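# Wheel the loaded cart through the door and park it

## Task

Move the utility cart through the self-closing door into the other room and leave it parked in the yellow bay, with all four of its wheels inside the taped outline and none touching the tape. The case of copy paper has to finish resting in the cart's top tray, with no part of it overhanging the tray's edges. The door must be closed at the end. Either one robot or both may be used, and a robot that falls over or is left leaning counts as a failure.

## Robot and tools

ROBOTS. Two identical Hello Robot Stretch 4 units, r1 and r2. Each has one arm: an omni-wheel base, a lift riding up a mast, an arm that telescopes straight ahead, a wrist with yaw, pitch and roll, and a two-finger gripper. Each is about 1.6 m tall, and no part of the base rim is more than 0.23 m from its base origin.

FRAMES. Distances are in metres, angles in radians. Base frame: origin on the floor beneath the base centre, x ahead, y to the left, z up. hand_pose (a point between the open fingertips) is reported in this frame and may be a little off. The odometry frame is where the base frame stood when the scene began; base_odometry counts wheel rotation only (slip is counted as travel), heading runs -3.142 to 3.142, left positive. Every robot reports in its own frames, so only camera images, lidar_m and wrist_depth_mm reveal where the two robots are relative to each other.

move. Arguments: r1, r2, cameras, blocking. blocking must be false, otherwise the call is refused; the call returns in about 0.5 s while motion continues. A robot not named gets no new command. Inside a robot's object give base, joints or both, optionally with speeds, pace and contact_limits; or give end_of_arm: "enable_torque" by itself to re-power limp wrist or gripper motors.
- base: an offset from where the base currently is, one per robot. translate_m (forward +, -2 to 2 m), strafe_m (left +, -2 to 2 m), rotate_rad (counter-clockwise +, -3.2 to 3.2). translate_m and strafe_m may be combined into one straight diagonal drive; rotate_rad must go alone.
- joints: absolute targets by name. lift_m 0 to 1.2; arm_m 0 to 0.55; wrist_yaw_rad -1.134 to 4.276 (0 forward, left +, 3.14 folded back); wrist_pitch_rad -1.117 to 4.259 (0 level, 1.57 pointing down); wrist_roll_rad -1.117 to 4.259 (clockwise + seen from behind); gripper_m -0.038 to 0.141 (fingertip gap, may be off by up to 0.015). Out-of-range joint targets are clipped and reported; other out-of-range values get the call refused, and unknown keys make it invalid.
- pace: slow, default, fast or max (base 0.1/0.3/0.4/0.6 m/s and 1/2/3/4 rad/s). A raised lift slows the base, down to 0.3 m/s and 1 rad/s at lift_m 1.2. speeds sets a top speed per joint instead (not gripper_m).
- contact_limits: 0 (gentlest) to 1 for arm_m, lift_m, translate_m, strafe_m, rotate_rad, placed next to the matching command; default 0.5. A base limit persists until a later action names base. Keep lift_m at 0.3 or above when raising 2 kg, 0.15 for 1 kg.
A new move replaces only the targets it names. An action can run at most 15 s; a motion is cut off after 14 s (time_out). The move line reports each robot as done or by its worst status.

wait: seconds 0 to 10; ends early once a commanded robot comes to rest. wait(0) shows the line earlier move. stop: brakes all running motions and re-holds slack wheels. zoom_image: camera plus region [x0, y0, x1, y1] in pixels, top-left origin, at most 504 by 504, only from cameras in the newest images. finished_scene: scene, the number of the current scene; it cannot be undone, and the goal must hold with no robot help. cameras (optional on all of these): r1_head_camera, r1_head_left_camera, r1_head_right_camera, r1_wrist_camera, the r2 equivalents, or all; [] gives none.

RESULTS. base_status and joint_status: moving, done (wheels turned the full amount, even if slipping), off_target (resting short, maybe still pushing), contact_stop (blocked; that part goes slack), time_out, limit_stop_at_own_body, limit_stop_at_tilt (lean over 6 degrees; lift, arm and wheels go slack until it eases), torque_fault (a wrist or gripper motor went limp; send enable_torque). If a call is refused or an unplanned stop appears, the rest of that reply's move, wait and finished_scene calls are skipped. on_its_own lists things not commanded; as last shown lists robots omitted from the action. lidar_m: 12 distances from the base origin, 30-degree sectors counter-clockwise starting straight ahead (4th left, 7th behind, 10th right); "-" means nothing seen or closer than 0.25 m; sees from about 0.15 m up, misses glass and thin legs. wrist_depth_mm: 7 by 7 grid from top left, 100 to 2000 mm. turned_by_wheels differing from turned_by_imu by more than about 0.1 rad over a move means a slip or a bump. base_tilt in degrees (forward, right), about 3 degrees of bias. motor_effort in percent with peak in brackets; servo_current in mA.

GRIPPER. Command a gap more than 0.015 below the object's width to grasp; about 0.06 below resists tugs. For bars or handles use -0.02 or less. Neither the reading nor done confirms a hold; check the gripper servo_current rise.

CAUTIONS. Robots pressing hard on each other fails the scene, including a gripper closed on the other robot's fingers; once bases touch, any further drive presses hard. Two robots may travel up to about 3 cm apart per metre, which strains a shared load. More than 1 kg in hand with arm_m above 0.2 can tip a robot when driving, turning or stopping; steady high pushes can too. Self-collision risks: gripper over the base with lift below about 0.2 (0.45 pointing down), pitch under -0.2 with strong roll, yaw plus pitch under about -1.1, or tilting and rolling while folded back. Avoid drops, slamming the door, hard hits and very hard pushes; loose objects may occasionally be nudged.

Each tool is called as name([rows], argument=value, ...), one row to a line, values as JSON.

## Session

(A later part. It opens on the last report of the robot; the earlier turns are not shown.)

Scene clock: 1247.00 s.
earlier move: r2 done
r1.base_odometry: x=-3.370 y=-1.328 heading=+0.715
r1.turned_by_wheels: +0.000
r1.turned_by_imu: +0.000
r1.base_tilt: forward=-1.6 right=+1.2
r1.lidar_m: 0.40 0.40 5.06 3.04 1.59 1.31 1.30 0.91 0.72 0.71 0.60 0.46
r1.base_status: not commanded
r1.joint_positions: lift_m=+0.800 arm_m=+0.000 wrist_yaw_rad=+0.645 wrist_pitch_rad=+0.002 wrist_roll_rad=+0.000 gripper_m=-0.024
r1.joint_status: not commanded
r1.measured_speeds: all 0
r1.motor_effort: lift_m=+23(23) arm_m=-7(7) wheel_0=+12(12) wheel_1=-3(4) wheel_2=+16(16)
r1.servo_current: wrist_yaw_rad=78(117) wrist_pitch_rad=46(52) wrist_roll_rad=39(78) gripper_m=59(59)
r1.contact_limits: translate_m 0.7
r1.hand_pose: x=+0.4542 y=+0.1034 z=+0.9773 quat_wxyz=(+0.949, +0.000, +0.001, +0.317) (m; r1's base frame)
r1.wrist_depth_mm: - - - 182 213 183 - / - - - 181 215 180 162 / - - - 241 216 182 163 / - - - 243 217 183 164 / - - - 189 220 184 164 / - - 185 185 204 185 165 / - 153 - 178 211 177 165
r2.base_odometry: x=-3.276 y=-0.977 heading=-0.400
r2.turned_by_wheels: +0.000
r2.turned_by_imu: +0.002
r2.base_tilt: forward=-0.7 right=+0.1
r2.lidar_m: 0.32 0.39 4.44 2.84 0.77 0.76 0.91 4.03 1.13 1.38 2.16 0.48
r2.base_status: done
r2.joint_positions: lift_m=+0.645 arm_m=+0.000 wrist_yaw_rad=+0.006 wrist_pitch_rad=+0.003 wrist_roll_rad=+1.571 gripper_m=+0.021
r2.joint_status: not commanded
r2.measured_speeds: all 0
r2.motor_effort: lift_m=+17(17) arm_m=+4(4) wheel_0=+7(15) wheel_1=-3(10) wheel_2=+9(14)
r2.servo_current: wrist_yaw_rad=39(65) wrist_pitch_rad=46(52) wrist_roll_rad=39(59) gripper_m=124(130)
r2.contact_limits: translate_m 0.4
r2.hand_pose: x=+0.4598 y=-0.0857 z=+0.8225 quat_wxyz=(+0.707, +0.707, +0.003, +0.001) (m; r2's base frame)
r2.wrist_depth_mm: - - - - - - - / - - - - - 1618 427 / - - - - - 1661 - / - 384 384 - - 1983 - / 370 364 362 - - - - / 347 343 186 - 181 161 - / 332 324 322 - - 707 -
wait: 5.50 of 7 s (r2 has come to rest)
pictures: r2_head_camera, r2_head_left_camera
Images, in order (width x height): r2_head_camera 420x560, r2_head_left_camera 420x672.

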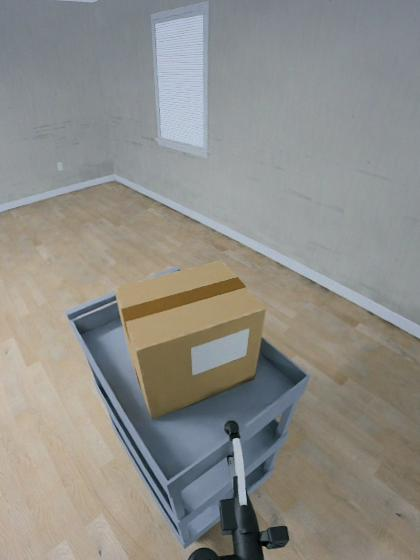

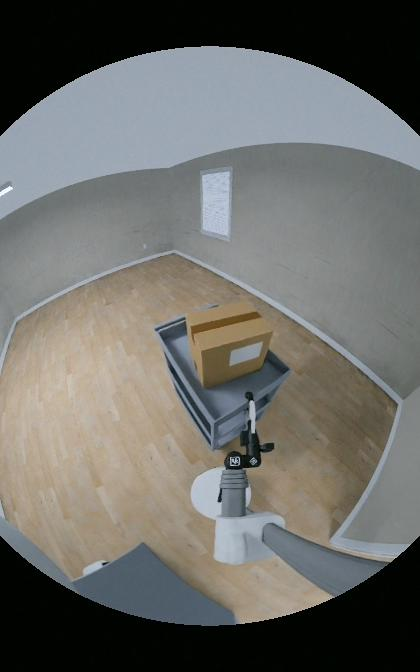

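move(blocking=false, r2={"base":{"rotate_rad":0.22},"pace":"slow"}, cameras=[])

wait(seconds=2, cameras=[])

move(blocking=false, r2={"base":{"strafe_m":-0.11,"translate_m":-0.04},"pace":"slow"}, cameras=[])

wait(seconds=3, cameras=["r2_head_camera"])

move(blocking=false, r2={"base":{"rotate_rad":0.22},"pace":"slow"}, cameras=[])

wait(seconds=2, cameras=["r2_head_camera","r2_head_left_camera"])

Scene clock: 1262.40 s.
move: r2 moving
r1: as last shown
r1.lidar_m: 0.40 0.40 5.07 3.06 1.60 1.33 1.29 0.91 0.71 0.73 0.58 0.43
r1.motor_effort: lift_m=+23(23) arm_m=-7(7) wheel_0=+12(12) wheel_1=-4(4) wheel_2=+16(16)
r1.servo_current: wrist_yaw_rad=78(91) wrist_pitch_rad=39(46) wrist_roll_rad=39(65) gripper_m=65(65)
r1.contact_limits: translate_m 0.7
r1.wrist_depth_mm: - - - 182 213 183 - / - - - 180 215 180 162 / - - - 241 216 182 163 / - - - 243 217 183 164 / - - - 190 219 183 164 / - - 186 184 204 185 166 / - 152 - 177 211 177 165
r2.base_odometry: x=-3.277 y=-0.977 heading=-0.279
r2.turned_by_wheels: +0.122
r2.turned_by_imu: +0.118
r2.base_tilt: forward=-0.7 right=+0.1
r2.lidar_m: 0.32 0.56 3.83 2.72 0.76 0.77 0.99 4.01 1.14 1.52 2.15 0.43
r2.base_status: rotate_rad moving
r2.joint_positions: lift_m=+0.645 arm_m=+0.000 wrist_yaw_rad=-0.015 wrist_pitch_rad=+0.003 wrist_roll_rad=+1.571 gripper_m=+0.021
r2.joint_status: not commanded
r2.measured_speeds: translate_m=-0.001 strafe_m=-0.001 rotate_rad=+0.463 lift_m=+0.000 arm_m=+0.000 wrist_yaw_rad=-0.031 wrist_pitch_rad=+0.000 wrist_roll_rad=+0.000
r2.motor_effort: lift_m=+17(17) arm_m=+4(4) wheel_0=-19(19) wheel_1=-7(9) wheel_2=-15(16)
r2.servo_current: wrist_yaw_rad=91(91) wrist_pitch_rad=46(52) wrist_roll_rad=65(65) gripper_m=124(137)
r2.hand_pose: x=+0.4579 y=-0.0917 z=+0.8225 quat_wxyz=(+0.707, +0.707, -0.004, -0.006) (m; r2's base frame)
r2.wrist_depth_mm: - - - - - 1618 - / - - - - - 1576 427 / - - - - - 1808 - / - 370 373 - - - - / 359 353 355 - 207 - - / 342 334 185 184 180 161 - / 327 325 319 - - 699 -
pictures: none
No camera images: "cameras" was empty.

Scene clock: 1263.13 s.
earlier move: r2 done
r1.base_odometry: x=-3.370 y=-1.328 heading=+0.715
r1.turned_by_wheels: +0.000
r1.turned_by_imu: +0.000
r1.base_tilt: forward=-1.6 right=+1.2
r1.lidar_m: 0.41 0.41 5.06 3.01 1.60 1.31 1.29 0.89 0.73 0.73 0.58 0.45
r1.base_status: not commanded
r1.joint_positions: lift_m=+0.800 arm_m=+0.000 wrist_yaw_rad=+0.645 wrist_pitch_rad=+0.002 wrist_roll_rad=+0.000 gripper_m=-0.024
r1.joint_status: not commanded
r1.measured_speeds: all 0
r1.motor_effort: lift_m=+23(23) arm_m=-7(7) wheel_0=+11(12) wheel_1=-3(4) wheel_2=+16(16)
r1.servo_current: wrist_yaw_rad=78(104) wrist_pitch_rad=46(46) wrist_roll_rad=39(65) gripper_m=52(65)
r1.contact_limits: translate_m 0.7
r1.hand_pose: x=+0.4542 y=+0.1034 z=+0.9773 quat_wxyz=(+0.949, +0.000, +0.001, +0.317) (m; r1's base frame)
r1.wrist_depth_mm: - - - 182 213 183 - / - - - 181 214 180 162 / - - - 240 216 182 163 / - - - 244 218 183 163 / - - - 189 220 184 165 / - - 186 183 204 186 166 / - 153 - 177 210 177 166
r2.base_odometry: x=-3.277 y=-0.977 heading=-0.182
r2.turned_by_wheels: +0.097
r2.turned_by_imu: +0.094
r2.base_tilt: forward=-0.7 right=+0.1
r2.lidar_m: 0.36 4.73 3.49 2.64 0.75 0.80 1.05 1.10 1.15 1.65 2.15 0.44
r2.base_status: done
r2.joint_positions: lift_m=+0.645 arm_m=+0.000 wrist_yaw_rad=-0.013 wrist_pitch_rad=+0.003 wrist_roll_rad=+1.571 gripper_m=+0.021
r2.joint_status: not commanded
r2.measured_speeds: all 0
r2.motor_effort: lift_m=+17(17) arm_m=+4(4) wheel_0=-6(20) wheel_1=-4(9) wheel_2=-9(16)
r2.servo_current: wrist_yaw_rad=72(91) wrist_pitch_rad=39(52) wrist_roll_rad=46(65) gripper_m=124(137)
r2.hand_pose: x=+0.4581 y=-0.0911 z=+0.8225 quat_wxyz=(+0.707, +0.707, -0.004, -0.005) (m; r2's base frame)
r2.wrist_depth_mm: - - - - - 1618 418 / - - - - - 1618 466 / 351 349 349 - - - - / 347 347 345 - - - - / 345 342 343 - 200 - - / 340 340 185 183 179 159 - / 338 334 336 - - - -
wait: 0.73 of 2 s (r2 has come to rest)
pictures: none
No camera images: "cameras" was empty.

Scene clock: 1263.63 s.
move: r2 moving
r1: as last shown
r1.base_tilt: forward=-1.5 right=+1.2
r1.lidar_m: 0.40 0.42 5.06 3.04 1.62 1.33 1.29 0.91 0.73 0.72 0.58 0.45
r1.motor_effort: lift_m=+23(23) arm_m=-7(7) wheel_0=+12(12) wheel_1=-4(4) wheel_2=+16(16)
r1.servo_current: wrist_yaw_rad=72(91) wrist_pitch_rad=52(52) wrist_roll_rad=33(65) gripper_m=59(59)
r1.contact_limits: translate_m 0.7
r1.wrist_depth_mm: - - - 182 213 184 - / - - - 181 215 180 162 / - - - 241 216 181 163 / - - - 243 218 183 164 / - - - 189 219 184 164 / - - 185 183 204 185 165 / - 153 - 178 209 177 165
r2.base_odometry: x=-3.283 y=-0.987 heading=-0.181
r2.turned_by_wheels: +0.001
r2.turned_by_imu: +0.001
r2.base_tilt: forward=-0.7 right=+0.0
r2.lidar_m: 0.37 4.72 3.52 2.67 0.76 0.81 1.06 1.10 1.15 1.65 2.16 0.44
r2.base_status: translate_m moving; strafe_m moving
r2.joint_positions: lift_m=+0.645 arm_m=+0.000 wrist_yaw_rad=-0.002 wrist_pitch_rad=+0.003 wrist_roll_rad=+1.571 gripper_m=+0.021
r2.joint_status: not commanded
r2.measured_speeds: translate_m=-0.017 strafe_m=-0.046 rotate_rad=+0.002 lift_m=+0.000 arm_m=+0.000 wrist_yaw_rad=+0.027 wrist_pitch_rad=+0.000 wrist_roll_rad=+0.000
r2.motor_effort: lift_m=+17(17) arm_m=+3(4) wheel_0=+11(11) wheel_1=-9(9) wheel_2=+6(8)
r2.servo_current: wrist_yaw_rad=46(72) wrist_pitch_rad=46(46) wrist_roll_rad=52(52) gripper_m=117(130)
r2.hand_pose: x=+0.4591 y=-0.0881 z=+0.8225 quat_wxyz=(+0.707, +0.707, +0.000, -0.002) (m; r2's base frame)
r2.wrist_depth_mm: - - - - - 1576 424 / - - - - - 1618 469 / 347 347 345 - - - - / 345 343 345 - - - - / 342 345 343 - 208 - - / 343 340 185 183 179 159 - / 340 338 340 - - - -
pictures: none
No camera images: "cameras" was empty.

Scene clock: 1265.57 s.
earlier move: r2 done
r1.base_odometry: x=-3.370 y=-1.328 heading=+0.715
r1.turned_by_wheels: +0.000
r1.turned_by_imu: +0.000
r1.base_tilt: forward=-1.6 right=+1.2
r1.lidar_m: 0.39 0.41 5.05 3.05 1.59 1.32 1.31 0.92 0.73 0.72 0.59 0.45
r1.base_status: not commanded
r1.joint_positions: lift_m=+0.800 arm_m=+0.000 wrist_yaw_rad=+0.645 wrist_pitch_rad=+0.002 wrist_roll_rad=+0.000 gripper_m=-0.024
r1.joint_status: not commanded
r1.measured_speeds: all 0
r1.motor_effort: lift_m=+23(23) arm_m=-7(7) wheel_0=+12(12) wheel_1=-4(4) wheel_2=+16(16)
r1.servo_current: wrist_yaw_rad=98(117) wrist_pitch_rad=39(52) wrist_roll_rad=33(72) gripper_m=59(65)
r1.contact_limits: translate_m 0.7
r1.hand_pose: x=+0.4542 y=+0.1034 z=+0.9773 quat_wxyz=(+0.949, +0.000, +0.001, +0.317) (m; r1's base frame)
r1.wrist_depth_mm: - - - 182 213 183 - / - - - 181 215 180 163 / - - - 240 216 182 163 / - - - 243 218 183 164 / - - - 189 219 183 165 / - - 185 183 204 185 165 / - 152 - 178 211 177 166
r2.base_odometry: x=-3.335 y=-1.077 heading=-0.181
r2.turned_by_wheels: +0.001
r2.turned_by_imu: +0.002
r2.base_tilt: forward=-0.7 right=+0.0
r2.lidar_m: 0.33 0.42 3.61 2.74 0.81 0.88 1.16 1.01 1.08 1.49 2.07 0.45
r2.base_status: done
r2.joint_positions: lift_m=+0.645 arm_m=+0.000 wrist_yaw_rad=+0.011 wrist_pitch_rad=+0.003 wrist_roll_rad=+1.571 gripper_m=+0.021
r2.joint_status: not commanded
r2.measured_speeds: all 0
r2.motor_effort: lift_m=+17(17) arm_m=+4(4) wheel_0=+10(16) wheel_1=-2(10) wheel_2=+8(16)
r2.servo_current: wrist_yaw_rad=59(78) wrist_pitch_rad=39(52) wrist_roll_rad=46(59) gripper_m=117(137)
r2.hand_pose: x=+0.4602 y=-0.0843 z=+0.8225 quat_wxyz=(+0.707, +0.707, +0.005, +0.003) (m; r2's base frame)
r2.wrist_depth_mm: - - - - - 1618 1098 / - - - - - 1576 439 / - 370 370 - - 1756 - / 364 359 359 - - - - / 351 349 351 - - - - / 336 336 185 182 179 159 - / 327 325 322 - - - -
wait: 1.93 of 3 s (r2 has come to rest)
pictures: r2_head_camera
Images, in order (width x height): r2_head_camera 420x560.

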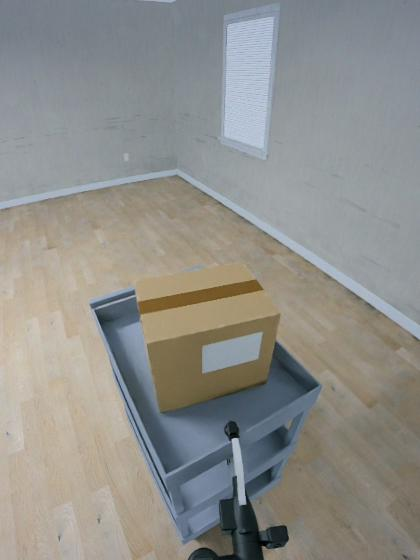

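Scene clock: 1266.07 s.
move: r2 moving
r1: as last shown
r1.lidar_m: 0.38 0.40 5.06 3.04 1.59 1.33 1.30 0.91 0.74 0.71 0.58 0.44
r1.servo_current: wrist_yaw_rad=98(98) wrist_pitch_rad=39(52) wrist_roll_rad=52(59) gripper_m=52(59)
r1.contact_limits: translate_m 0.7
r1.wrist_depth_mm: - - - 182 213 183 - / - - - 181 215 180 162 / - - - 241 216 182 163 / - - - 244 218 183 163 / - - - 189 219 185 165 / - - 185 185 204 184 165 / - 152 - 178 210 177 165
r2.base_odometry: x=-3.336 y=-1.078 heading=-0.059
r2.turned_by_wheels: +0.121
r2.turned_by_imu: +0.117
r2.base_tilt: forward=-0.6 right=+0.1
r2.lidar_m: 0.34 4.79 3.24 2.68 0.83 0.90 3.94 0.99 1.07 1.78 2.08 0.41
r2.base_status: rotate_rad moving
r2.joint_positions: lift_m=+0.645 arm_m=+0.000 wrist_yaw_rad=-0.015 wrist_pitch_rad=+0.003 wrist_roll_rad=+1.571 gripper_m=+0.021
r2.joint_status: not commanded
r2.measured_speeds: translate_m=+0.001 strafe_m=+0.001 rotate_rad=+0.453 lift_m=+0.000 arm_m=+0.000 wrist_yaw_rad=-0.061 wrist_pitch_rad=+0.000 wrist_roll_rad=+0.000
r2.motor_effort: lift_m=+17(17) arm_m=+3(4) wheel_0=-13(16) wheel_1=-8(9) wheel_2=-17(17)
r2.servo_current: wrist_yaw_rad=91(91) wrist_pitch_rad=46(46) wrist_roll_rad=65(65) gripper_m=117(124)
r2.hand_pose: x=+0.4579 y=-0.0918 z=+0.8225 quat_wxyz=(+0.707, +0.707, -0.004, -0.006) (m; r2's base frame)
r2.wrist_depth_mm: - - - - - 1618 402 / - - - - - 1618 442 / - 364 364 - - 1863 - / 357 351 353 - - - - / 345 345 - - 199 - - / 338 332 184 183 180 159 - / 330 330 325 - - - -
pictures: none
No camera images: "cameras" was empty.

Scene clock: 1266.80 s.
earlier move: r2 done
r1.base_odometry: x=-3.370 y=-1.328 heading=+0.715
r1.turned_by_wheels: +0.000
r1.turned_by_imu: +0.000
r1.base_tilt: forward=-1.5 right=+1.2
r1.lidar_m: 0.40 0.41 5.07 3.05 1.58 1.32 1.31 0.88 0.72 0.72 0.61 0.45
r1.base_status: not commanded
r1.joint_positions: lift_m=+0.800 arm_m=+0.000 wrist_yaw_rad=+0.645 wrist_pitch_rad=+0.002 wrist_roll_rad=+0.000 gripper_m=-0.024
r1.joint_status: not commanded
r1.measured_speeds: all 0
r1.motor_effort: lift_m=+23(23) arm_m=-7(7) wheel_0=+12(12) wheel_1=-3(4) wheel_2=+16(16)
r1.servo_current: wrist_yaw_rad=85(98) wrist_pitch_rad=39(52) wrist_roll_rad=46(59) gripper_m=52(59)
r1.contact_limits: translate_m 0.7
r1.hand_pose: x=+0.4542 y=+0.1034 z=+0.9773 quat_wxyz=(+0.949, +0.000, +0.001, +0.317) (m; r1's base frame)
r1.wrist_depth_mm: - - - 182 213 182 - / - - - 181 215 180 162 / - - - 240 216 182 163 / - - - 244 217 183 164 / - - - 189 220 183 164 / - - 186 184 204 185 165 / - 152 - 178 211 177 165
r2.base_odometry: x=-3.336 y=-1.077 heading=+0.038
r2.turned_by_wheels: +0.097
r2.turned_by_imu: +0.094
r2.base_tilt: forward=-0.7 right=+0.1
r2.lidar_m: 0.36 4.80 3.09 0.86 0.82 0.95 3.94 0.99 1.18 2.06 2.07 0.42
r2.base_status: done
r2.joint_positions: lift_m=+0.645 arm_m=+0.000 wrist_yaw_rad=-0.009 wrist_pitch_rad=+0.003 wrist_roll_rad=+1.571 gripper_m=+0.021
r2.joint_status: not commanded
r2.measured_speeds: all 0
r2.motor_effort: lift_m=+17(17) arm_m=-3(4) wheel_0=-6(18) wheel_1=-3(9) wheel_2=-13(17)
r2.servo_current: wrist_yaw_rad=59(104) wrist_pitch_rad=39(46) wrist_roll_rad=46(65) gripper_m=130(130)
r2.hand_pose: x=+0.4585 y=-0.0900 z=+0.8225 quat_wxyz=(+0.707, +0.707, -0.002, -0.004) (m; r2's base frame)
r2.wrist_depth_mm: - - - - - 1618 439 / 332 330 332 - - 1756 - / 334 334 336 - - - - / 338 338 338 - - - - / 345 343 343 - 208 778 - / 347 345 184 184 179 160 - / 349 349 181 - - 661 -
wait: 0.73 of 2 s (r2 has come to rest)
pictures: r2_head_camera, r2_head_left_camera
Images, in order (width x height): r2_head_camera 420x560, r2_head_left_camera 420x672.

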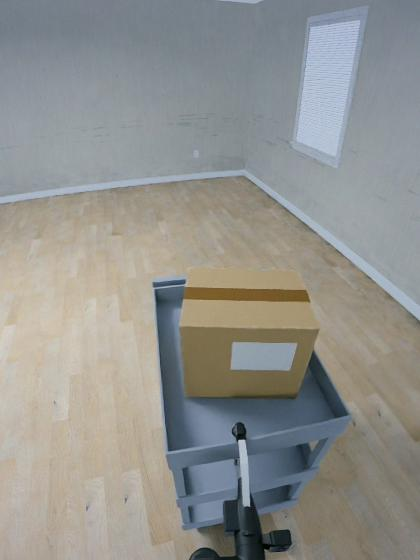

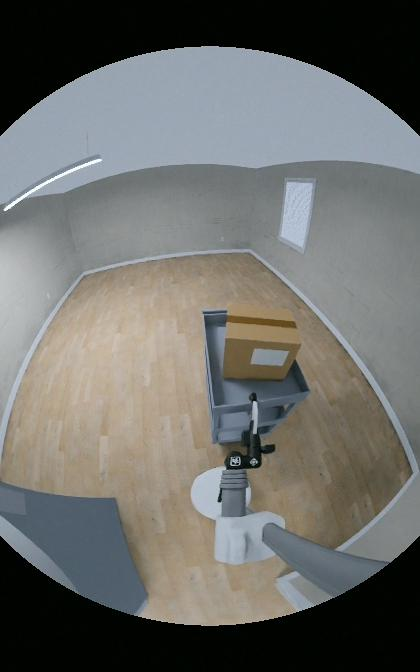

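move(blocking=false, r2={"base":{"translate_m":-0.5,"strafe_m":0.03},"contact_limits":{"translate_m":0.4},"pace":"slow"}, cameras=[])

wait(seconds=7, cameras=["r2_head_camera","r2_head_left_camera","r2_head_right_camera"])

Scene clock: 1273.80 s.
move: r2 moving
r1: as last shown
r1.lidar_m: 0.41 0.39 5.06 3.05 1.60 1.30 1.31 0.90 0.73 0.73 0.60 0.45
r1.motor_effort: lift_m=+23(23) arm_m=-7(7) wheel_0=+12(12) wheel_1=-4(4) wheel_2=+16(16)
r1.servo_current: wrist_yaw_rad=98(98) wrist_pitch_rad=39(52) wrist_roll_rad=46(52) gripper_m=52(59)
r1.contact_limits: translate_m 0.7
r1.wrist_depth_mm: - - - 182 213 184 - / - - - 181 214 180 162 / - - - 241 216 182 163 / - - - 243 218 183 164 / - - - 189 220 184 164 / - - 186 184 204 185 165 / - 153 - 179 210 177 166
r2.base_odometry: x=-3.348 y=-1.077 heading=+0.037
r2.turned_by_wheels: +0.000
r2.turned_by_imu: +0.000
r2.base_tilt: forward=-0.6 right=+0.1
r2.lidar_m: 0.39 4.83 3.06 0.82 0.82 0.95 3.93 1.00 1.14 2.08 2.09 0.44
r2.base_status: translate_m moving; strafe_m moving
r2.joint_positions: lift_m=+0.645 arm_m=+0.000 wrist_yaw_rad=-0.004 wrist_pitch_rad=+0.003 wrist_roll_rad=+1.571 gripper_m=+0.021
r2.joint_status: not commanded
r2.measured_speeds: translate_m=-0.048 strafe_m=+0.003 rotate_rad=+0.001 lift_m=+0.000 arm_m=+0.000 wrist_yaw_rad=+0.037 wrist_pitch_rad=+0.000 wrist_roll_rad=+0.000
r2.motor_effort: lift_m=+17(17) arm_m=-4(4) wheel_0=-12(12) wheel_1=-8(8) wheel_2=+12(12)
r2.servo_current: wrist_yaw_rad=59(72) wrist_pitch_rad=39(46) wrist_roll_rad=52(52) gripper_m=124(124)
r2.contact_limits: translate_m 0.4
r2.hand_pose: x=+0.4589 y=-0.0887 z=+0.8225 quat_wxyz=(+0.707, +0.707, -0.001, -0.003) (m; r2's base frame)
r2.wrist_depth_mm: - - - - - 1618 424 / 329 327 329 - - 1708 - / 332 332 334 - 196 - - / 338 338 340 - - - - / 343 343 342 - 208 778 - / 349 347 185 184 178 159 - / 355 353 182 - - 1756 -
pictures: none
No camera images: "cameras" was empty.

Scene clock: 1279.60 s.
earlier move: r2 done
r1.base_odometry: x=-3.370 y=-1.328 heading=+0.715
r1.turned_by_wheels: +0.000
r1.turned_by_imu: +0.000
r1.base_tilt: forward=-1.6 right=+1.2
r1.lidar_m: 0.40 0.41 5.06 3.03 1.62 1.31 1.30 0.91 0.74 0.72 0.59 0.45
r1.base_status: not commanded
r1.joint_positions: lift_m=+0.800 arm_m=+0.000 wrist_yaw_rad=+0.645 wrist_pitch_rad=+0.002 wrist_roll_rad=+0.000 gripper_m=-0.024
r1.joint_status: not commanded
r1.measured_speeds: all 0
r1.motor_effort: lift_m=+23(23) arm_m=-7(7) wheel_0=+12(12) wheel_1=-3(4) wheel_2=+16(16)
r1.servo_current: wrist_yaw_rad=91(104) wrist_pitch_rad=46(52) wrist_roll_rad=59(72) gripper_m=52(65)
r1.contact_limits: translate_m 0.7
r1.hand_pose: x=+0.4542 y=+0.1034 z=+0.9773 quat_wxyz=(+0.949, +0.000, +0.001, +0.317) (m; r1's base frame)
r1.wrist_depth_mm: - - - 182 213 183 - / - - - 181 216 181 162 / - - - 241 216 182 163 / - - - 243 217 183 164 / - - - 189 220 183 165 / - - 186 184 204 184 165 / - 153 - 178 210 177 165
r2.base_odometry: x=-3.836 y=-1.066 heading=+0.038
r2.turned_by_wheels: +0.001
r2.turned_by_imu: +0.004
r2.base_tilt: forward=-0.7 right=+0.0
r2.lidar_m: 0.33 0.41 0.79 0.65 0.64 0.73 3.47 0.73 0.63 1.09 2.24 0.47
r2.base_status: done
r2.joint_positions: lift_m=+0.645 arm_m=+0.000 wrist_yaw_rad=+0.007 wrist_pitch_rad=+0.003 wrist_roll_rad=+1.571 gripper_m=+0.021
r2.joint_status: not commanded
r2.measured_speeds: all 0
r2.motor_effort: lift_m=+17(17) arm_m=-4(4) wheel_0=+0(13) wheel_1=-3(9) wheel_2=+8(17)
r2.servo_current: wrist_yaw_rad=59(72) wrist_pitch_rad=39(52) wrist_roll_rad=52(59) gripper_m=124(130)
r2.contact_limits: translate_m 0.4
r2.hand_pose: x=+0.4599 y=-0.0853 z=+0.8225 quat_wxyz=(+0.707, +0.707, +0.004, +0.002) (m; r2's base frame)
r2.wrist_depth_mm: - - - - - 1618 394 / - - - - - 1618 439 / - 379 379 - - 1756 - / - 362 364 - - - - / 353 351 349 - 211 - - / 340 336 185 182 180 160 - / 327 322 319 - - - -
wait: 5.80 of 7 s (r2 has come to rest)
pictures: r2_head_camera, r2_head_left_camera, r2_head_right_camera
Images, in order (width x height): r2_head_camera 420x560, r2_head_left_camera 420x672, r2_head_right_camera 420x672.

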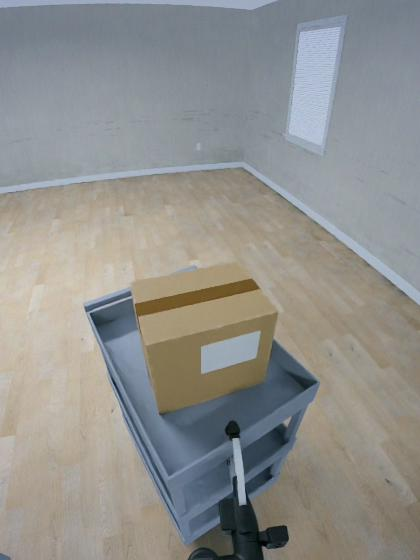

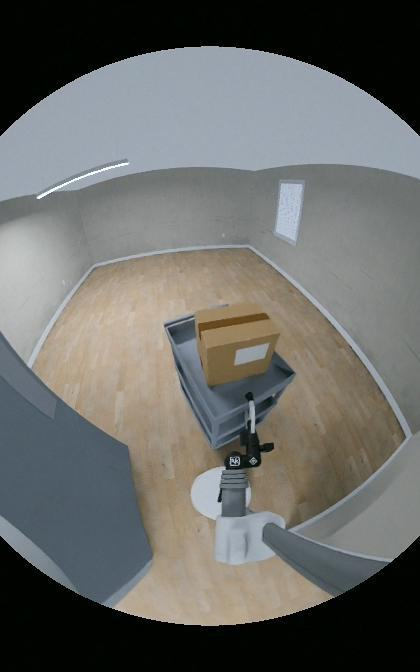

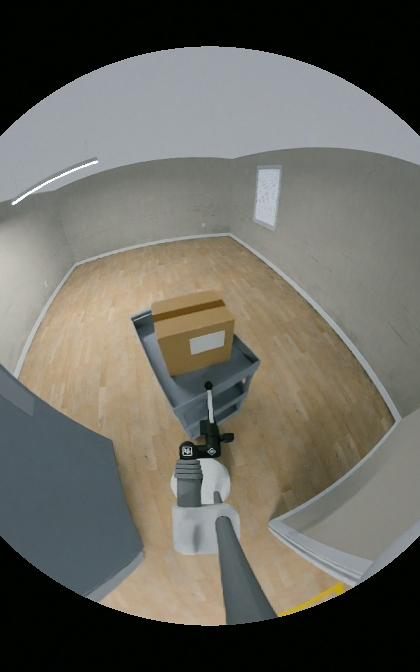

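move(blocking=false, r2={"base":{"translate_m":-0.35,"strafe_m":0.03},"contact_limits":{"translate_m":0.4},"pace":"slow"}, cameras=[])

wait(seconds=6, cameras=["r2_head_camera","r2_head_right_camera"])

Scene clock: 1287.00 s.
move: r2 moving
r1: as last shown
r1.lidar_m: 0.39 0.41 5.07 3.01 1.59 1.31 1.31 0.91 0.72 0.72 0.59 0.44
r1.motor_effort: lift_m=+23(23) arm_m=-7(7) wheel_0=+12(12) wheel_1=-4(4) wheel_2=+16(16)
r1.servo_current: wrist_yaw_rad=78(91) wrist_pitch_rad=39(46) wrist_roll_rad=52(65) gripper_m=52(65)
r1.contact_limits: translate_m 0.7
r1.wrist_depth_mm: - - - 182 213 183 - / - - - 181 214 180 163 / - - - 240 216 181 163 / - - - 244 217 183 164 / - - - 189 219 185 164 / - - 186 184 204 184 165 / - 153 - 178 209 177 165
r2.base_odometry: x=-3.849 y=-1.066 heading=+0.038
r2.turned_by_wheels: +0.000
r2.turned_by_imu: +0.001
r2.base_tilt: forward=-0.7 right=+0.1
r2.lidar_m: 0.34 0.43 0.79 0.64 0.63 0.71 3.46 0.74 0.62 1.10 2.24 0.46
r2.base_status: translate_m moving; strafe_m moving
r2.joint_positions: lift_m=+0.645 arm_m=+0.000 wrist_yaw_rad=+0.007 wrist_pitch_rad=+0.003 wrist_roll_rad=+1.571 gripper_m=+0.021
r2.joint_status: not commanded
r2.measured_speeds: translate_m=-0.049 strafe_m=+0.004 rotate_rad=-0.003 lift_m=+0.000 arm_m=+0.000 wrist_yaw_rad=+0.000 wrist_pitch_rad=+0.000 wrist_roll_rad=+0.000
r2.motor_effort: lift_m=+17(17) arm_m=-3(4) wheel_0=-6(6) wheel_1=-7(7) wheel_2=+15(16)
r2.servo_current: wrist_yaw_rad=52(59) wrist_pitch_rad=46(46) wrist_roll_rad=46(59) gripper_m=124(130)
r2.contact_limits: translate_m 0.4
r2.hand_pose: x=+0.4599 y=-0.0853 z=+0.8225 quat_wxyz=(+0.707, +0.707, +0.004, +0.002) (m; r2's base frame)
r2.wrist_depth_mm: - - - - - 1618 392 / - - - - - 1618 439 / - 384 379 - - 1756 - / - 364 364 - - - - / 353 347 351 - 211 - - / 340 338 185 182 179 159 - / 327 322 320 - - 707 -
pictures: none
No camera images: "cameras" was empty.

Scene clock: 1291.30 s.
earlier move: r2 done
r1.base_odometry: x=-3.370 y=-1.328 heading=+0.715
r1.turned_by_wheels: +0.000
r1.turned_by_imu: +0.000
r1.base_tilt: forward=-1.5 right=+1.2
r1.lidar_m: 0.39 0.42 5.08 3.07 1.61 1.32 1.31 0.90 0.74 0.73 0.60 0.44
r1.base_status: not commanded
r1.joint_positions: lift_m=+0.800 arm_m=+0.000 wrist_yaw_rad=+0.645 wrist_pitch_rad=+0.002 wrist_roll_rad=+0.000 gripper_m=-0.024
r1.joint_status: not commanded
r1.measured_speeds: all 0
r1.motor_effort: lift_m=+23(23) arm_m=-7(7) wheel_0=+11(12) wheel_1=-4(4) wheel_2=+16(16)
r1.servo_current: wrist_yaw_rad=98(111) wrist_pitch_rad=39(52) wrist_roll_rad=59(72) gripper_m=52(65)
r1.contact_limits: translate_m 0.7
r1.hand_pose: x=+0.4542 y=+0.1034 z=+0.9773 quat_wxyz=(+0.949, +0.000, +0.001, +0.317) (m; r1's base frame)
r1.wrist_depth_mm: - - - 182 213 183 - / - - - 181 214 181 162 / - - - 240 216 182 163 / - - - 244 219 183 164 / - - - 189 220 183 165 / - - 185 183 204 185 166 / - 153 - 179 210 177 165
r2.base_odometry: x=-4.187 y=-1.050 heading=+0.038
r2.turned_by_wheels: +0.000
r2.turned_by_imu: +0.002
r2.base_tilt: forward=-0.7 right=+0.1
r2.lidar_m: 0.29 0.40 0.60 0.50 0.49 0.64 3.14 3.15 0.52 0.51 2.35 0.48
r2.base_status: done
r2.joint_positions: lift_m=+0.645 arm_m=+0.000 wrist_yaw_rad=+0.007 wrist_pitch_rad=+0.003 wrist_roll_rad=+1.571 gripper_m=+0.021
r2.joint_status: not commanded
r2.measured_speeds: all 0
r2.motor_effort: lift_m=+17(17) arm_m=-4(4) wheel_0=-1(7) wheel_1=-4(7) wheel_2=+10(17)
r2.servo_current: wrist_yaw_rad=59(65) wrist_pitch_rad=39(46) wrist_roll_rad=46(59) gripper_m=117(130)
r2.contact_limits: translate_m 0.4
r2.hand_pose: x=+0.4599 y=-0.0853 z=+0.8225 quat_wxyz=(+0.707, +0.707, +0.004, +0.002) (m; r2's base frame)
r2.wrist_depth_mm: - - - - - 1618 1098 / - - - - - 1618 421 / - - - - - 1661 462 / - 399 399 - - 1808 - / 377 366 368 - - - - / 347 334 185 181 180 160 - / 324 317 170 - - 152 -
wait: 4.30 of 6 s (r2 has come to rest)
pictures: r2_head_camera, r2_head_right_camera
Images, in order (width x height): r2_head_camera 420x560, r2_head_right_camera 420x672.

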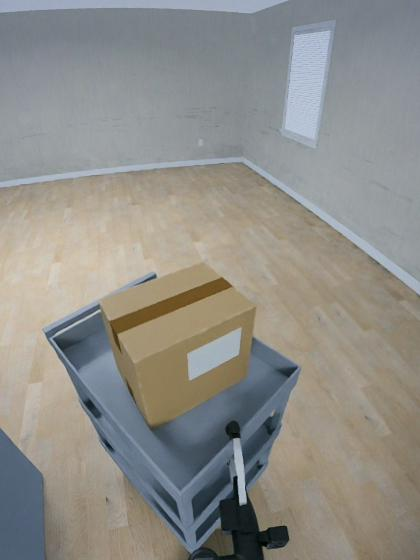

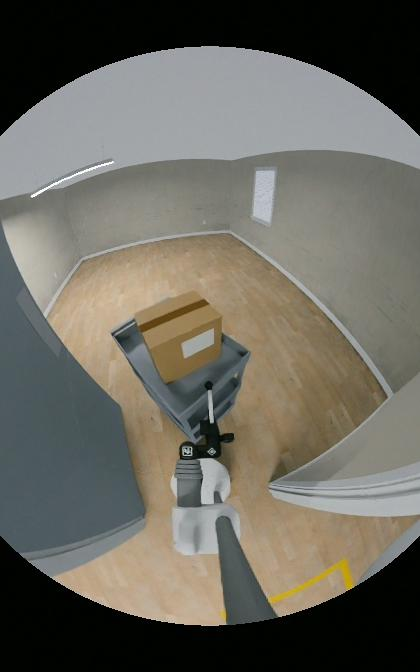

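move(blocking=false, r2={"base":{"rotate_rad":0.3},"pace":"slow"}, cameras=[])

wait(seconds=3, cameras=["r2_head_camera","r2_head_right_camera"])

Scene clock: 1297.77 s.
move: r2 moving
r1: as last shown
r1.base_tilt: forward=-1.6 right=+1.2
r1.lidar_m: 0.39 0.40 5.04 3.03 1.57 1.31 1.31 0.90 0.73 0.72 0.58 0.45
r1.servo_current: wrist_yaw_rad=78(91) wrist_pitch_rad=39(46) wrist_roll_rad=39(65) gripper_m=59(59)
r1.contact_limits: translate_m 0.7
r1.wrist_depth_mm: - - - 182 213 185 - / - - - 180 214 180 162 / - - - 241 216 182 163 / - - - 244 217 183 164 / - - - 189 219 183 164 / - - 185 183 203 185 165 / - 153 - 178 211 177 165
r2.base_odometry: x=-4.187 y=-1.050 heading=+0.161
r2.turned_by_wheels: +0.123
r2.turned_by_imu: +0.116
r2.base_tilt: forward=-0.7 right=+0.1
r2.lidar_m: 0.31 0.47 0.57 0.47 0.51 3.15 3.15 3.18 0.51 0.54 2.37 0.44
r2.base_status: rotate_rad moving
r2.joint_positions: lift_m=+0.645 arm_m=+0.000 wrist_yaw_rad=-0.020 wrist_pitch_rad=+0.003 wrist_roll_rad=+1.571 gripper_m=+0.021
r2.joint_status: not commanded
r2.measured_speeds: translate_m=-0.003 strafe_m=+0.002 rotate_rad=+0.490 lift_m=+0.000 arm_m=+0.000 wrist_yaw_rad=-0.071 wrist_pitch_rad=+0.000 wrist_roll_rad=+0.000
r2.motor_effort: lift_m=+17(17) arm_m=-2(4) wheel_0=-14(14) wheel_1=-9(11) wheel_2=-21(21)
r2.servo_current: wrist_yaw_rad=111(111) wrist_pitch_rad=46(46) wrist_roll_rad=52(59) gripper_m=130(130)
r2.hand_pose: x=+0.4575 y=-0.0932 z=+0.8225 quat_wxyz=(+0.707, +0.707, -0.006, -0.008) (m; r2's base frame)
r2.wrist_depth_mm: - - - - - - - / - - - - - 1661 430 / - - - - - 1661 473 / - 389 389 - - 1756 - / 370 359 364 - - - - / 338 181 183 177 178 160 - / 319 315 167 - - - -
pictures: none
No camera images: "cameras" was empty.

Scene clock: 1298.70 s.
earlier move: r2 done
r1.base_odometry: x=-3.370 y=-1.328 heading=+0.715
r1.turned_by_wheels: +0.000
r1.turned_by_imu: +0.000
r1.base_tilt: forward=-1.6 right=+1.3
r1.lidar_m: 0.39 0.42 5.05 3.03 1.58 1.33 1.29 0.88 0.73 0.73 0.60 0.44
r1.base_status: not commanded
r1.joint_positions: lift_m=+0.800 arm_m=+0.000 wrist_yaw_rad=+0.645 wrist_pitch_rad=+0.002 wrist_roll_rad=+0.000 gripper_m=-0.024
r1.joint_status: not commanded
r1.measured_speeds: all 0
r1.motor_effort: lift_m=+23(23) arm_m=-7(7) wheel_0=+11(12) wheel_1=-3(4) wheel_2=+16(16)
r1.servo_current: wrist_yaw_rad=78(98) wrist_pitch_rad=46(46) wrist_roll_rad=39(65) gripper_m=52(59)
r1.contact_limits: translate_m 0.7
r1.hand_pose: x=+0.4542 y=+0.1034 z=+0.9773 quat_wxyz=(+0.949, +0.000, +0.001, +0.317) (m; r1's base frame)
r1.wrist_depth_mm: - - - 182 213 183 - / - - - 181 215 180 162 / - - - 240 216 182 163 / - - - 243 217 183 164 / - - - 189 219 184 164 / - - 185 183 204 185 165 / - 153 - 178 210 177 165
r2.base_odometry: x=-4.187 y=-1.050 heading=+0.337
r2.turned_by_wheels: +0.176
r2.turned_by_imu: +0.150
r2.base_tilt: forward=-0.7 right=+0.1
r2.lidar_m: 0.35 0.80 0.54 0.50 0.52 3.25 3.18 3.30 0.51 0.92 2.47 0.42
r2.base_status: done
r2.joint_positions: lift_m=+0.645 arm_m=+0.000 wrist_yaw_rad=-0.003 wrist_pitch_rad=+0.003 wrist_roll_rad=+1.571 gripper_m=+0.021
r2.joint_status: not commanded
r2.measured_speeds: all 0
r2.motor_effort: lift_m=+17(17) arm_m=+4(4) wheel_0=-1(17) wheel_1=-4(11) wheel_2=-7(27)
r2.servo_current: wrist_yaw_rad=52(130) wrist_pitch_rad=46(46) wrist_roll_rad=33(59) gripper_m=117(130)
r2.hand_pose: x=+0.4590 y=-0.0883 z=+0.8225 quat_wxyz=(+0.707, +0.707, +0.000, -0.002) (m; r2's base frame)
r2.wrist_depth_mm: - - - - - 1618 418 / - - - - - 1618 455 / 351 349 351 - - 1863 - / 347 343 345 - - - - / 342 338 338 - 210 - - / 334 336 182 180 179 159 - / 330 329 327 - - - -
wait: 0.93 of 3 s (r2 has come to rest)
pictures: r2_head_camera, r2_head_right_camera
Images, in order (width x height): r2_head_camera 420x560, r2_head_right_camera 420x672.

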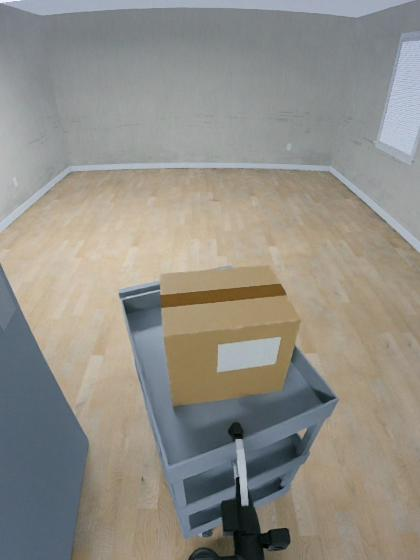

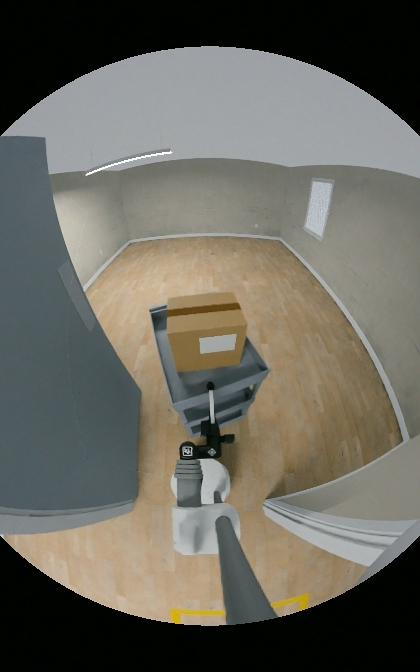

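move(blocking=false, r2={"base":{"translate_m":-0.35},"contact_limits":{"translate_m":0.4},"pace":"slow"}, cameras=[])

wait(seconds=6, cameras=["r2_head_camera","r2_head_right_camera"])

Scene clock: 1305.93 s.
move: r2 moving
r1: as last shown
r1.base_tilt: forward=-1.6 right=+1.2
r1.lidar_m: 0.39 0.38 5.06 3.05 1.60 1.31 1.31 0.91 0.74 0.73 0.60 0.44
r1.motor_effort: lift_m=+23(23) arm_m=-7(7) wheel_0=+11(12) wheel_1=-4(4) wheel_2=+16(16)
r1.servo_current: wrist_yaw_rad=65(98) wrist_pitch_rad=39(46) wrist_roll_rad=59(59) gripper_m=52(59)
r1.contact_limits: translate_m 0.7
r1.wrist_depth_mm: - - - 182 213 183 - / - - - 181 216 180 162 / - - - 241 216 182 163 / - - - 244 218 183 164 / - - - 189 218 184 164 / - - 185 184 204 185 165 / - 153 - 178 210 177 166
r2.base_odometry: x=-4.198 y=-1.054 heading=+0.337
r2.turned_by_wheels: +0.000
r2.turned_by_imu: +0.000
r2.base_tilt: forward=-0.6 right=+0.0
r2.lidar_m: 0.36 0.78 0.53 0.49 0.51 3.21 3.17 3.28 0.48 0.85 2.44 0.46
r2.base_status: translate_m moving
r2.joint_positions: lift_m=+0.645 arm_m=+0.000 wrist_yaw_rad=-0.001 wrist_pitch_rad=+0.003 wrist_roll_rad=+1.571 gripper_m=+0.021
r2.joint_status: not commanded
r2.measured_speeds: translate_m=-0.045 strafe_m=-0.001 rotate_rad=+0.005 lift_m=+0.000 arm_m=+0.000 wrist_yaw_rad=+0.009 wrist_pitch_rad=+0.000 wrist_roll_rad=+0.000
r2.motor_effort: lift_m=+17(17) arm_m=+0(4) wheel_0=-7(11) wheel_1=-7(9) wheel_2=+11(13)
r2.servo_current: wrist_yaw_rad=52(52) wrist_pitch_rad=39(46) wrist_roll_rad=39(52) gripper_m=124(124)
r2.contact_limits: translate_m 0.4
r2.hand_pose: x=+0.4592 y=-0.0877 z=+0.8224 quat_wxyz=(+0.707, +0.707, +0.001, -0.001) (m; r2's base frame)
r2.wrist_depth_mm: - - - - - 1618 418 / - - - - - 1576 466 / 353 351 353 - - - - / 349 347 351 - - - - / 345 345 342 - 202 - - / 340 336 184 183 179 158 - / 334 336 334 - - - -
pictures: none
No camera images: "cameras" was empty.

Scene clock: 1310.23 s.
earlier move: r2 done
r1.base_odometry: x=-3.370 y=-1.328 heading=+0.715
r1.turned_by_wheels: +0.000
r1.turned_by_imu: +0.000
r1.base_tilt: forward=-1.5 right=+1.2
r1.lidar_m: 0.41 0.36 5.06 3.04 1.58 1.31 1.29 0.88 0.73 0.72 0.61 0.45
r1.base_status: not commanded
r1.joint_positions: lift_m=+0.800 arm_m=+0.000 wrist_yaw_rad=+0.645 wrist_pitch_rad=+0.002 wrist_roll_rad=+0.000 gripper_m=-0.024
r1.joint_status: not commanded
r1.measured_speeds: all 0
r1.motor_effort: lift_m=+23(23) arm_m=-7(7) wheel_0=+11(12) wheel_1=-3(4) wheel_2=+16(16)
r1.servo_current: wrist_yaw_rad=91(111) wrist_pitch_rad=46(52) wrist_roll_rad=52(72) gripper_m=52(65)
r1.contact_limits: translate_m 0.7
r1.hand_pose: x=+0.4542 y=+0.1034 z=+0.9773 quat_wxyz=(+0.949, +0.000, +0.001, +0.317) (m; r1's base frame)
r1.wrist_depth_mm: - - - 181 213 183 - / - - - 181 215 181 163 / - - - 241 216 182 163 / - - - 243 218 183 164 / - - - 189 220 184 164 / - - 186 185 204 184 165 / - 153 - 178 210 177 165
r2.base_odometry: x=-4.517 y=-1.166 heading=+0.338
r2.turned_by_wheels: +0.001
r2.turned_by_imu: +0.004
r2.base_tilt: forward=-0.7 right=+0.0
r2.lidar_m: 0.37 0.55 0.54 0.53 2.55 2.91 2.80 2.94 2.39 0.44 0.49 0.45
r2.base_status: done
r2.joint_positions: lift_m=+0.645 arm_m=+0.000 wrist_yaw_rad=+0.009 wrist_pitch_rad=+0.003 wrist_roll_rad=+1.571 gripper_m=+0.021
r2.joint_status: not commanded
r2.measured_speeds: all 0
r2.motor_effort: lift_m=+17(17) arm_m=-3(4) wheel_0=+2(13) wheel_1=-4(9) wheel_2=+11(18)
r2.servo_current: wrist_yaw_rad=65(72) wrist_pitch_rad=39(46) wrist_roll_rad=39(59) gripper_m=117(124)
r2.contact_limits: translate_m 0.4
r2.hand_pose: x=+0.4600 y=-0.0849 z=+0.8224 quat_wxyz=(+0.707, +0.707, +0.004, +0.002) (m; r2's base frame)
r2.wrist_depth_mm: - - - - - 1618 418 / - - - - - 1576 - / 355 355 355 - - - - / 351 349 347 - - - - / 349 345 347 - - - - / 342 340 185 183 178 160 - / 336 334 334 - - 699 -
wait: 4.30 of 6 s (r2 has come to rest)
pictures: r2_head_camera, r2_head_right_camera
Images, in order (width x height): r2_head_camera 420x560, r2_head_right_camera 420x672.

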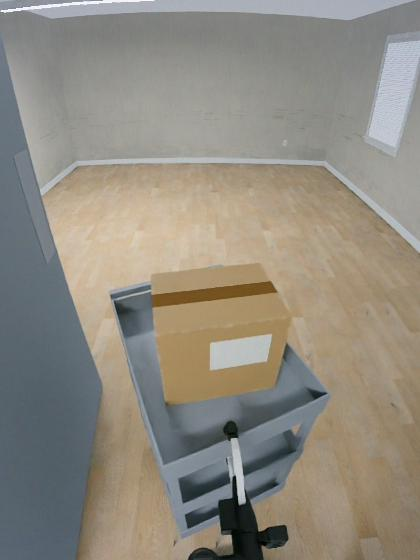

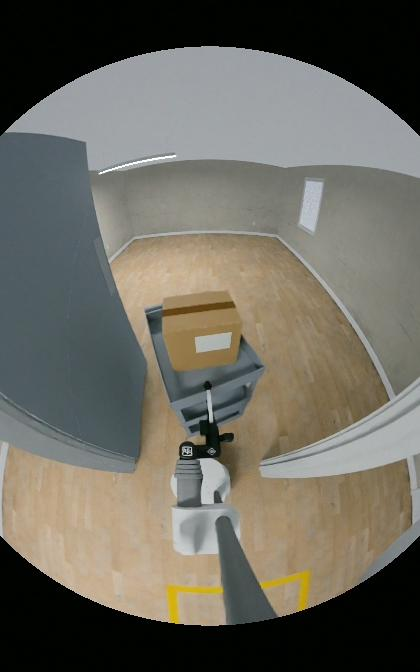

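move(blocking=false, r2={"base":{"translate_m":-0.35},"contact_limits":{"translate_m":0.4},"pace":"slow"}, cameras=[])

wait(seconds=6, cameras=["r2_head_camera","r2_head_right_camera"])

Scene clock: 1314.87 s.
move: r2 moving
r1: as last shown
r1.base_tilt: forward=-1.6 right=+1.2
r1.lidar_m: 0.39 0.39 5.06 3.05 1.61 1.31 1.30 0.89 0.73 0.72 0.59 0.44
r1.servo_current: wrist_yaw_rad=78(91) wrist_pitch_rad=46(46) wrist_roll_rad=39(59) gripper_m=52(59)
r1.contact_limits: translate_m 0.7
r1.wrist_depth_mm: - - - 182 213 183 - / - - - 181 216 180 162 / - - - 239 216 182 163 / - - - 243 217 182 164 / - - - 189 219 184 164 / - - 186 183 204 185 165 / - 153 - 178 211 177 165
r2.base_odometry: x=-4.529 y=-1.170 heading=+0.339
r2.turned_by_wheels: +0.001
r2.turned_by_imu: +0.001
r2.base_tilt: forward=-0.7 right=+0.1
r2.lidar_m: 0.35 0.53 0.55 0.52 2.55 2.88 2.77 2.93 2.42 0.44 0.47 0.46
r2.base_status: translate_m moving
r2.joint_positions: lift_m=+0.645 arm_m=+0.000 wrist_yaw_rad=+0.009 wrist_pitch_rad=+0.003 wrist_roll_rad=+1.571 gripper_m=+0.021
r2.joint_status: not commanded
r2.measured_speeds: translate_m=-0.047 strafe_m=+0.000 rotate_rad=+0.001 lift_m=+0.000 arm_m=+0.000 wrist_yaw_rad=+0.000 wrist_pitch_rad=+0.000 wrist_roll_rad=+0.000
r2.motor_effort: lift_m=+17(17) arm_m=-4(4) wheel_0=+1(3) wheel_1=-5(6) wheel_2=+15(18)
r2.servo_current: wrist_yaw_rad=65(72) wrist_pitch_rad=39(46) wrist_roll_rad=46(59) gripper_m=117(124)
r2.contact_limits: translate_m 0.4
r2.hand_pose: x=+0.4600 y=-0.0849 z=+0.8224 quat_wxyz=(+0.707, +0.707, +0.004, +0.002) (m; r2's base frame)
r2.wrist_depth_mm: - - - - - 1618 418 / - - - - - 1618 - / 357 355 355 - - - - / 351 349 351 - - - - / 345 345 345 - 204 - - / 342 340 185 183 178 160 - / 336 334 334 - - 152 -
pictures: none
No camera images: "cameras" was empty.

Scene clock: 1319.13 s.
earlier move: r2 done
r1.base_odometry: x=-3.370 y=-1.328 heading=+0.715
r1.turned_by_wheels: +0.000
r1.turned_by_imu: +0.000
r1.base_tilt: forward=-1.6 right=+1.2
r1.lidar_m: 0.39 0.39 5.06 3.05 1.61 1.32 1.31 0.89 0.71 0.72 0.58 0.44
r1.base_status: not commanded
r1.joint_positions: lift_m=+0.800 arm_m=+0.000 wrist_yaw_rad=+0.645 wrist_pitch_rad=+0.002 wrist_roll_rad=+0.000 gripper_m=-0.024
r1.joint_status: not commanded
r1.measured_speeds: all 0
r1.motor_effort: lift_m=+23(23) arm_m=-7(7) wheel_0=+11(12) wheel_1=-3(4) wheel_2=+16(16)
r1.servo_current: wrist_yaw_rad=91(104) wrist_pitch_rad=46(52) wrist_roll_rad=33(65) gripper_m=59(65)
r1.contact_limits: translate_m 0.7
r1.hand_pose: x=+0.4542 y=+0.1034 z=+0.9773 quat_wxyz=(+0.949, +0.000, +0.001, +0.317) (m; r1's base frame)
r1.wrist_depth_mm: - - - 182 213 184 - / - - - 181 216 180 163 / - - - 241 216 182 163 / - - - 244 217 183 164 / - - - 189 219 183 165 / - - 186 184 204 185 166 / - 153 - 178 210 177 165
r2.base_odometry: x=-4.847 y=-1.282 heading=+0.339
r2.turned_by_wheels: +0.000
r2.turned_by_imu: +0.002
r2.base_tilt: forward=-0.7 right=+0.1
r2.lidar_m: 0.31 0.48 0.66 1.68 2.55 2.56 2.44 2.59 2.34 1.30 0.56 0.47
r2.base_status: done
r2.joint_positions: lift_m=+0.645 arm_m=+0.000 wrist_yaw_rad=+0.009 wrist_pitch_rad=+0.003 wrist_roll_rad=+1.571 gripper_m=+0.021
r2.joint_status: not commanded
r2.measured_speeds: all 0
r2.motor_effort: lift_m=+17(17) arm_m=-4(4) wheel_0=+2(6) wheel_1=-4(7) wheel_2=+10(18)
r2.servo_current: wrist_yaw_rad=65(72) wrist_pitch_rad=39(46) wrist_roll_rad=52(59) gripper_m=117(124)
r2.contact_limits: translate_m 0.4
r2.hand_pose: x=+0.4600 y=-0.0849 z=+0.8224 quat_wxyz=(+0.707, +0.707, +0.004, +0.002) (m; r2's base frame)
r2.wrist_depth_mm: - - - - - 1576 397 / - - - - - 1618 449 / - 370 370 - - 1808 - / - 362 359 - - - - / 351 349 349 - 210 - - / 340 336 185 183 179 160 - / 329 327 325 - - 152 -
wait: 4.27 of 6 s (r2 has come to rest)
pictures: r2_head_camera, r2_head_right_camera
Images, in order (width x height): r2_head_camera 420x560, r2_head_right_camera 420x672.

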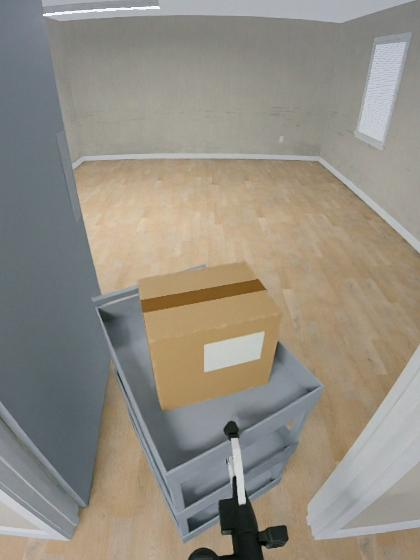

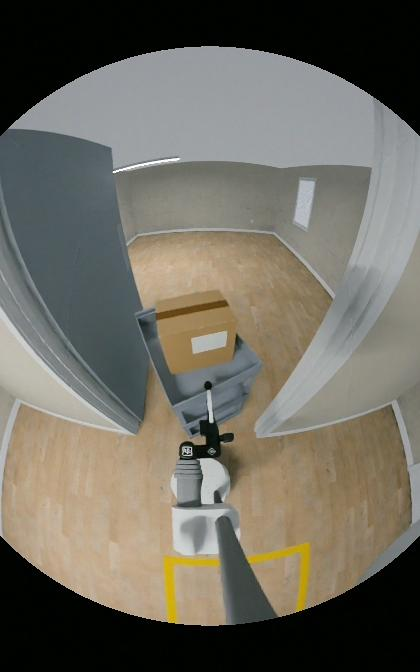

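move(blocking=false, r2={"base":{"translate_m":-0.4},"contact_limits":{"translate_m":0.4},"pace":"slow"}, cameras=[])

wait(seconds=6, cameras=["r2_head_camera","r2_head_right_camera"])

Scene clock: 1325.70 s.
move: r2 moving
r1: as last shown
r1.lidar_m: 0.40 0.42 5.05 3.03 1.61 1.32 1.32 0.89 0.73 0.72 0.58 0.45
r1.motor_effort: lift_m=+23(23) arm_m=-7(7) wheel_0=+12(12) wheel_1=-4(4) wheel_2=+16(16)
r1.servo_current: wrist_yaw_rad=65(91) wrist_pitch_rad=46(46) wrist_roll_rad=39(59) gripper_m=59(59)
r1.contact_limits: translate_m 0.7
r1.wrist_depth_mm: - - - 182 213 183 - / - - - 181 215 181 162 / - - - 241 216 182 163 / - - - 242 218 183 164 / - - - 189 220 183 164 / - - 185 184 205 185 165 / - 153 - 178 210 177 165
r2.base_odometry: x=-4.859 y=-1.286 heading=+0.339
r2.turned_by_wheels: +0.001
r2.turned_by_imu: +0.001
r2.base_tilt: forward=-0.6 right=+0.1
r2.lidar_m: 0.33 0.47 0.65 1.72 2.58 2.54 2.44 2.58 2.33 1.31 0.58 0.47
r2.base_status: translate_m moving
r2.joint_positions: lift_m=+0.645 arm_m=+0.000 wrist_yaw_rad=+0.009 wrist_pitch_rad=+0.003 wrist_roll_rad=+1.571 gripper_m=+0.021
r2.joint_status: not commanded
r2.measured_speeds: translate_m=-0.049 strafe_m=+0.000 rotate_rad=-0.001 lift_m=+0.000 arm_m=+0.000 wrist_yaw_rad=+0.000 wrist_pitch_rad=+0.000 wrist_roll_rad=+0.000
r2.motor_effort: lift_m=+17(17) arm_m=-4(4) wheel_0=-2(4) wheel_1=-7(7) wheel_2=+16(16)
r2.servo_current: wrist_yaw_rad=78(78) wrist_pitch_rad=39(46) wrist_roll_rad=52(59) gripper_m=117(124)
r2.contact_limits: translate_m 0.4
r2.hand_pose: x=+0.4600 y=-0.0849 z=+0.8224 quat_wxyz=(+0.707, +0.707, +0.004, +0.002) (m; r2's base frame)
r2.wrist_depth_mm: - - - - - 1618 402 / - - - - - 1618 455 / - 370 370 - - 1808 - / - 357 359 - - - - / 349 347 349 - 208 - - / 340 340 185 183 180 160 - / 330 325 324 - - - -
pictures: none
No camera images: "cameras" was empty.

Scene clock: 1330.47 s.
earlier move: r2 done
r1.base_odometry: x=-3.370 y=-1.328 heading=+0.715
r1.turned_by_wheels: +0.000
r1.turned_by_imu: +0.000
r1.base_tilt: forward=-1.5 right=+1.2
r1.lidar_m: 0.37 0.40 5.05 3.04 1.60 1.32 1.31 0.92 0.71 0.73 0.59 0.45
r1.base_status: not commanded
r1.joint_positions: lift_m=+0.800 arm_m=+0.000 wrist_yaw_rad=+0.645 wrist_pitch_rad=+0.002 wrist_roll_rad=+0.000 gripper_m=-0.024
r1.joint_status: not commanded
r1.measured_speeds: all 0
r1.motor_effort: lift_m=+23(23) arm_m=-7(7) wheel_0=+12(12) wheel_1=-3(4) wheel_2=+16(16)
r1.servo_current: wrist_yaw_rad=85(104) wrist_pitch_rad=46(52) wrist_roll_rad=46(72) gripper_m=59(65)
r1.contact_limits: translate_m 0.7
r1.hand_pose: x=+0.4542 y=+0.1034 z=+0.9773 quat_wxyz=(+0.949, +0.000, +0.001, +0.317) (m; r1's base frame)
r1.wrist_depth_mm: - - - 182 214 183 - / - - - 181 214 180 162 / - - - 240 216 182 163 / - - - 243 218 183 163 / - - - 189 220 183 165 / - - 186 184 204 185 165 / - 153 - 178 210 177 166
r2.base_odometry: x=-5.224 y=-1.415 heading=+0.340
r2.turned_by_wheels: +0.000
r2.turned_by_imu: +0.003
r2.base_tilt: forward=-0.7 right=+0.1
r2.lidar_m: 0.33 0.42 1.14 2.45 2.59 2.12 2.03 2.15 2.37 2.26 1.04 0.47
r2.base_status: done
r2.joint_positions: lift_m=+0.645 arm_m=+0.000 wrist_yaw_rad=+0.009 wrist_pitch_rad=+0.003 wrist_roll_rad=+1.571 gripper_m=+0.021
r2.joint_status: not commanded
r2.measured_speeds: all 0
r2.motor_effort: lift_m=+17(17) arm_m=-4(4) wheel_0=+2(6) wheel_1=-4(7) wheel_2=+11(17)
r2.servo_current: wrist_yaw_rad=65(78) wrist_pitch_rad=39(52) wrist_roll_rad=52(59) gripper_m=117(124)
r2.contact_limits: translate_m 0.4
r2.hand_pose: x=+0.4600 y=-0.0849 z=+0.8224 quat_wxyz=(+0.707, +0.707, +0.004, +0.002) (m; r2's base frame)
r2.wrist_depth_mm: - - - - - 1576 - / - - - - - 1618 433 / - - - - - 1808 - / - 370 373 - - - - / 357 351 353 - 213 - - / 338 338 185 183 180 159 - / 325 320 317 - - - -
wait: 4.77 of 6 s (r2 has come to rest)
pictures: r2_head_camera, r2_head_right_camera
Images, in order (width x height): r2_head_camera 420x560, r2_head_right_camera 420x672.

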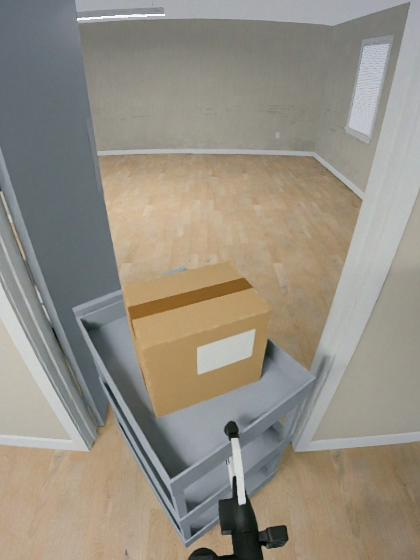

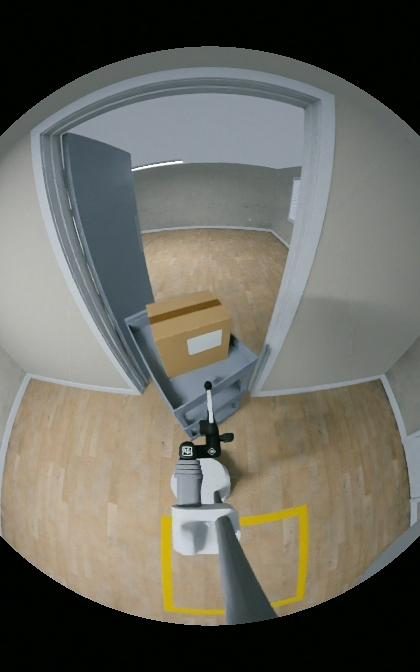

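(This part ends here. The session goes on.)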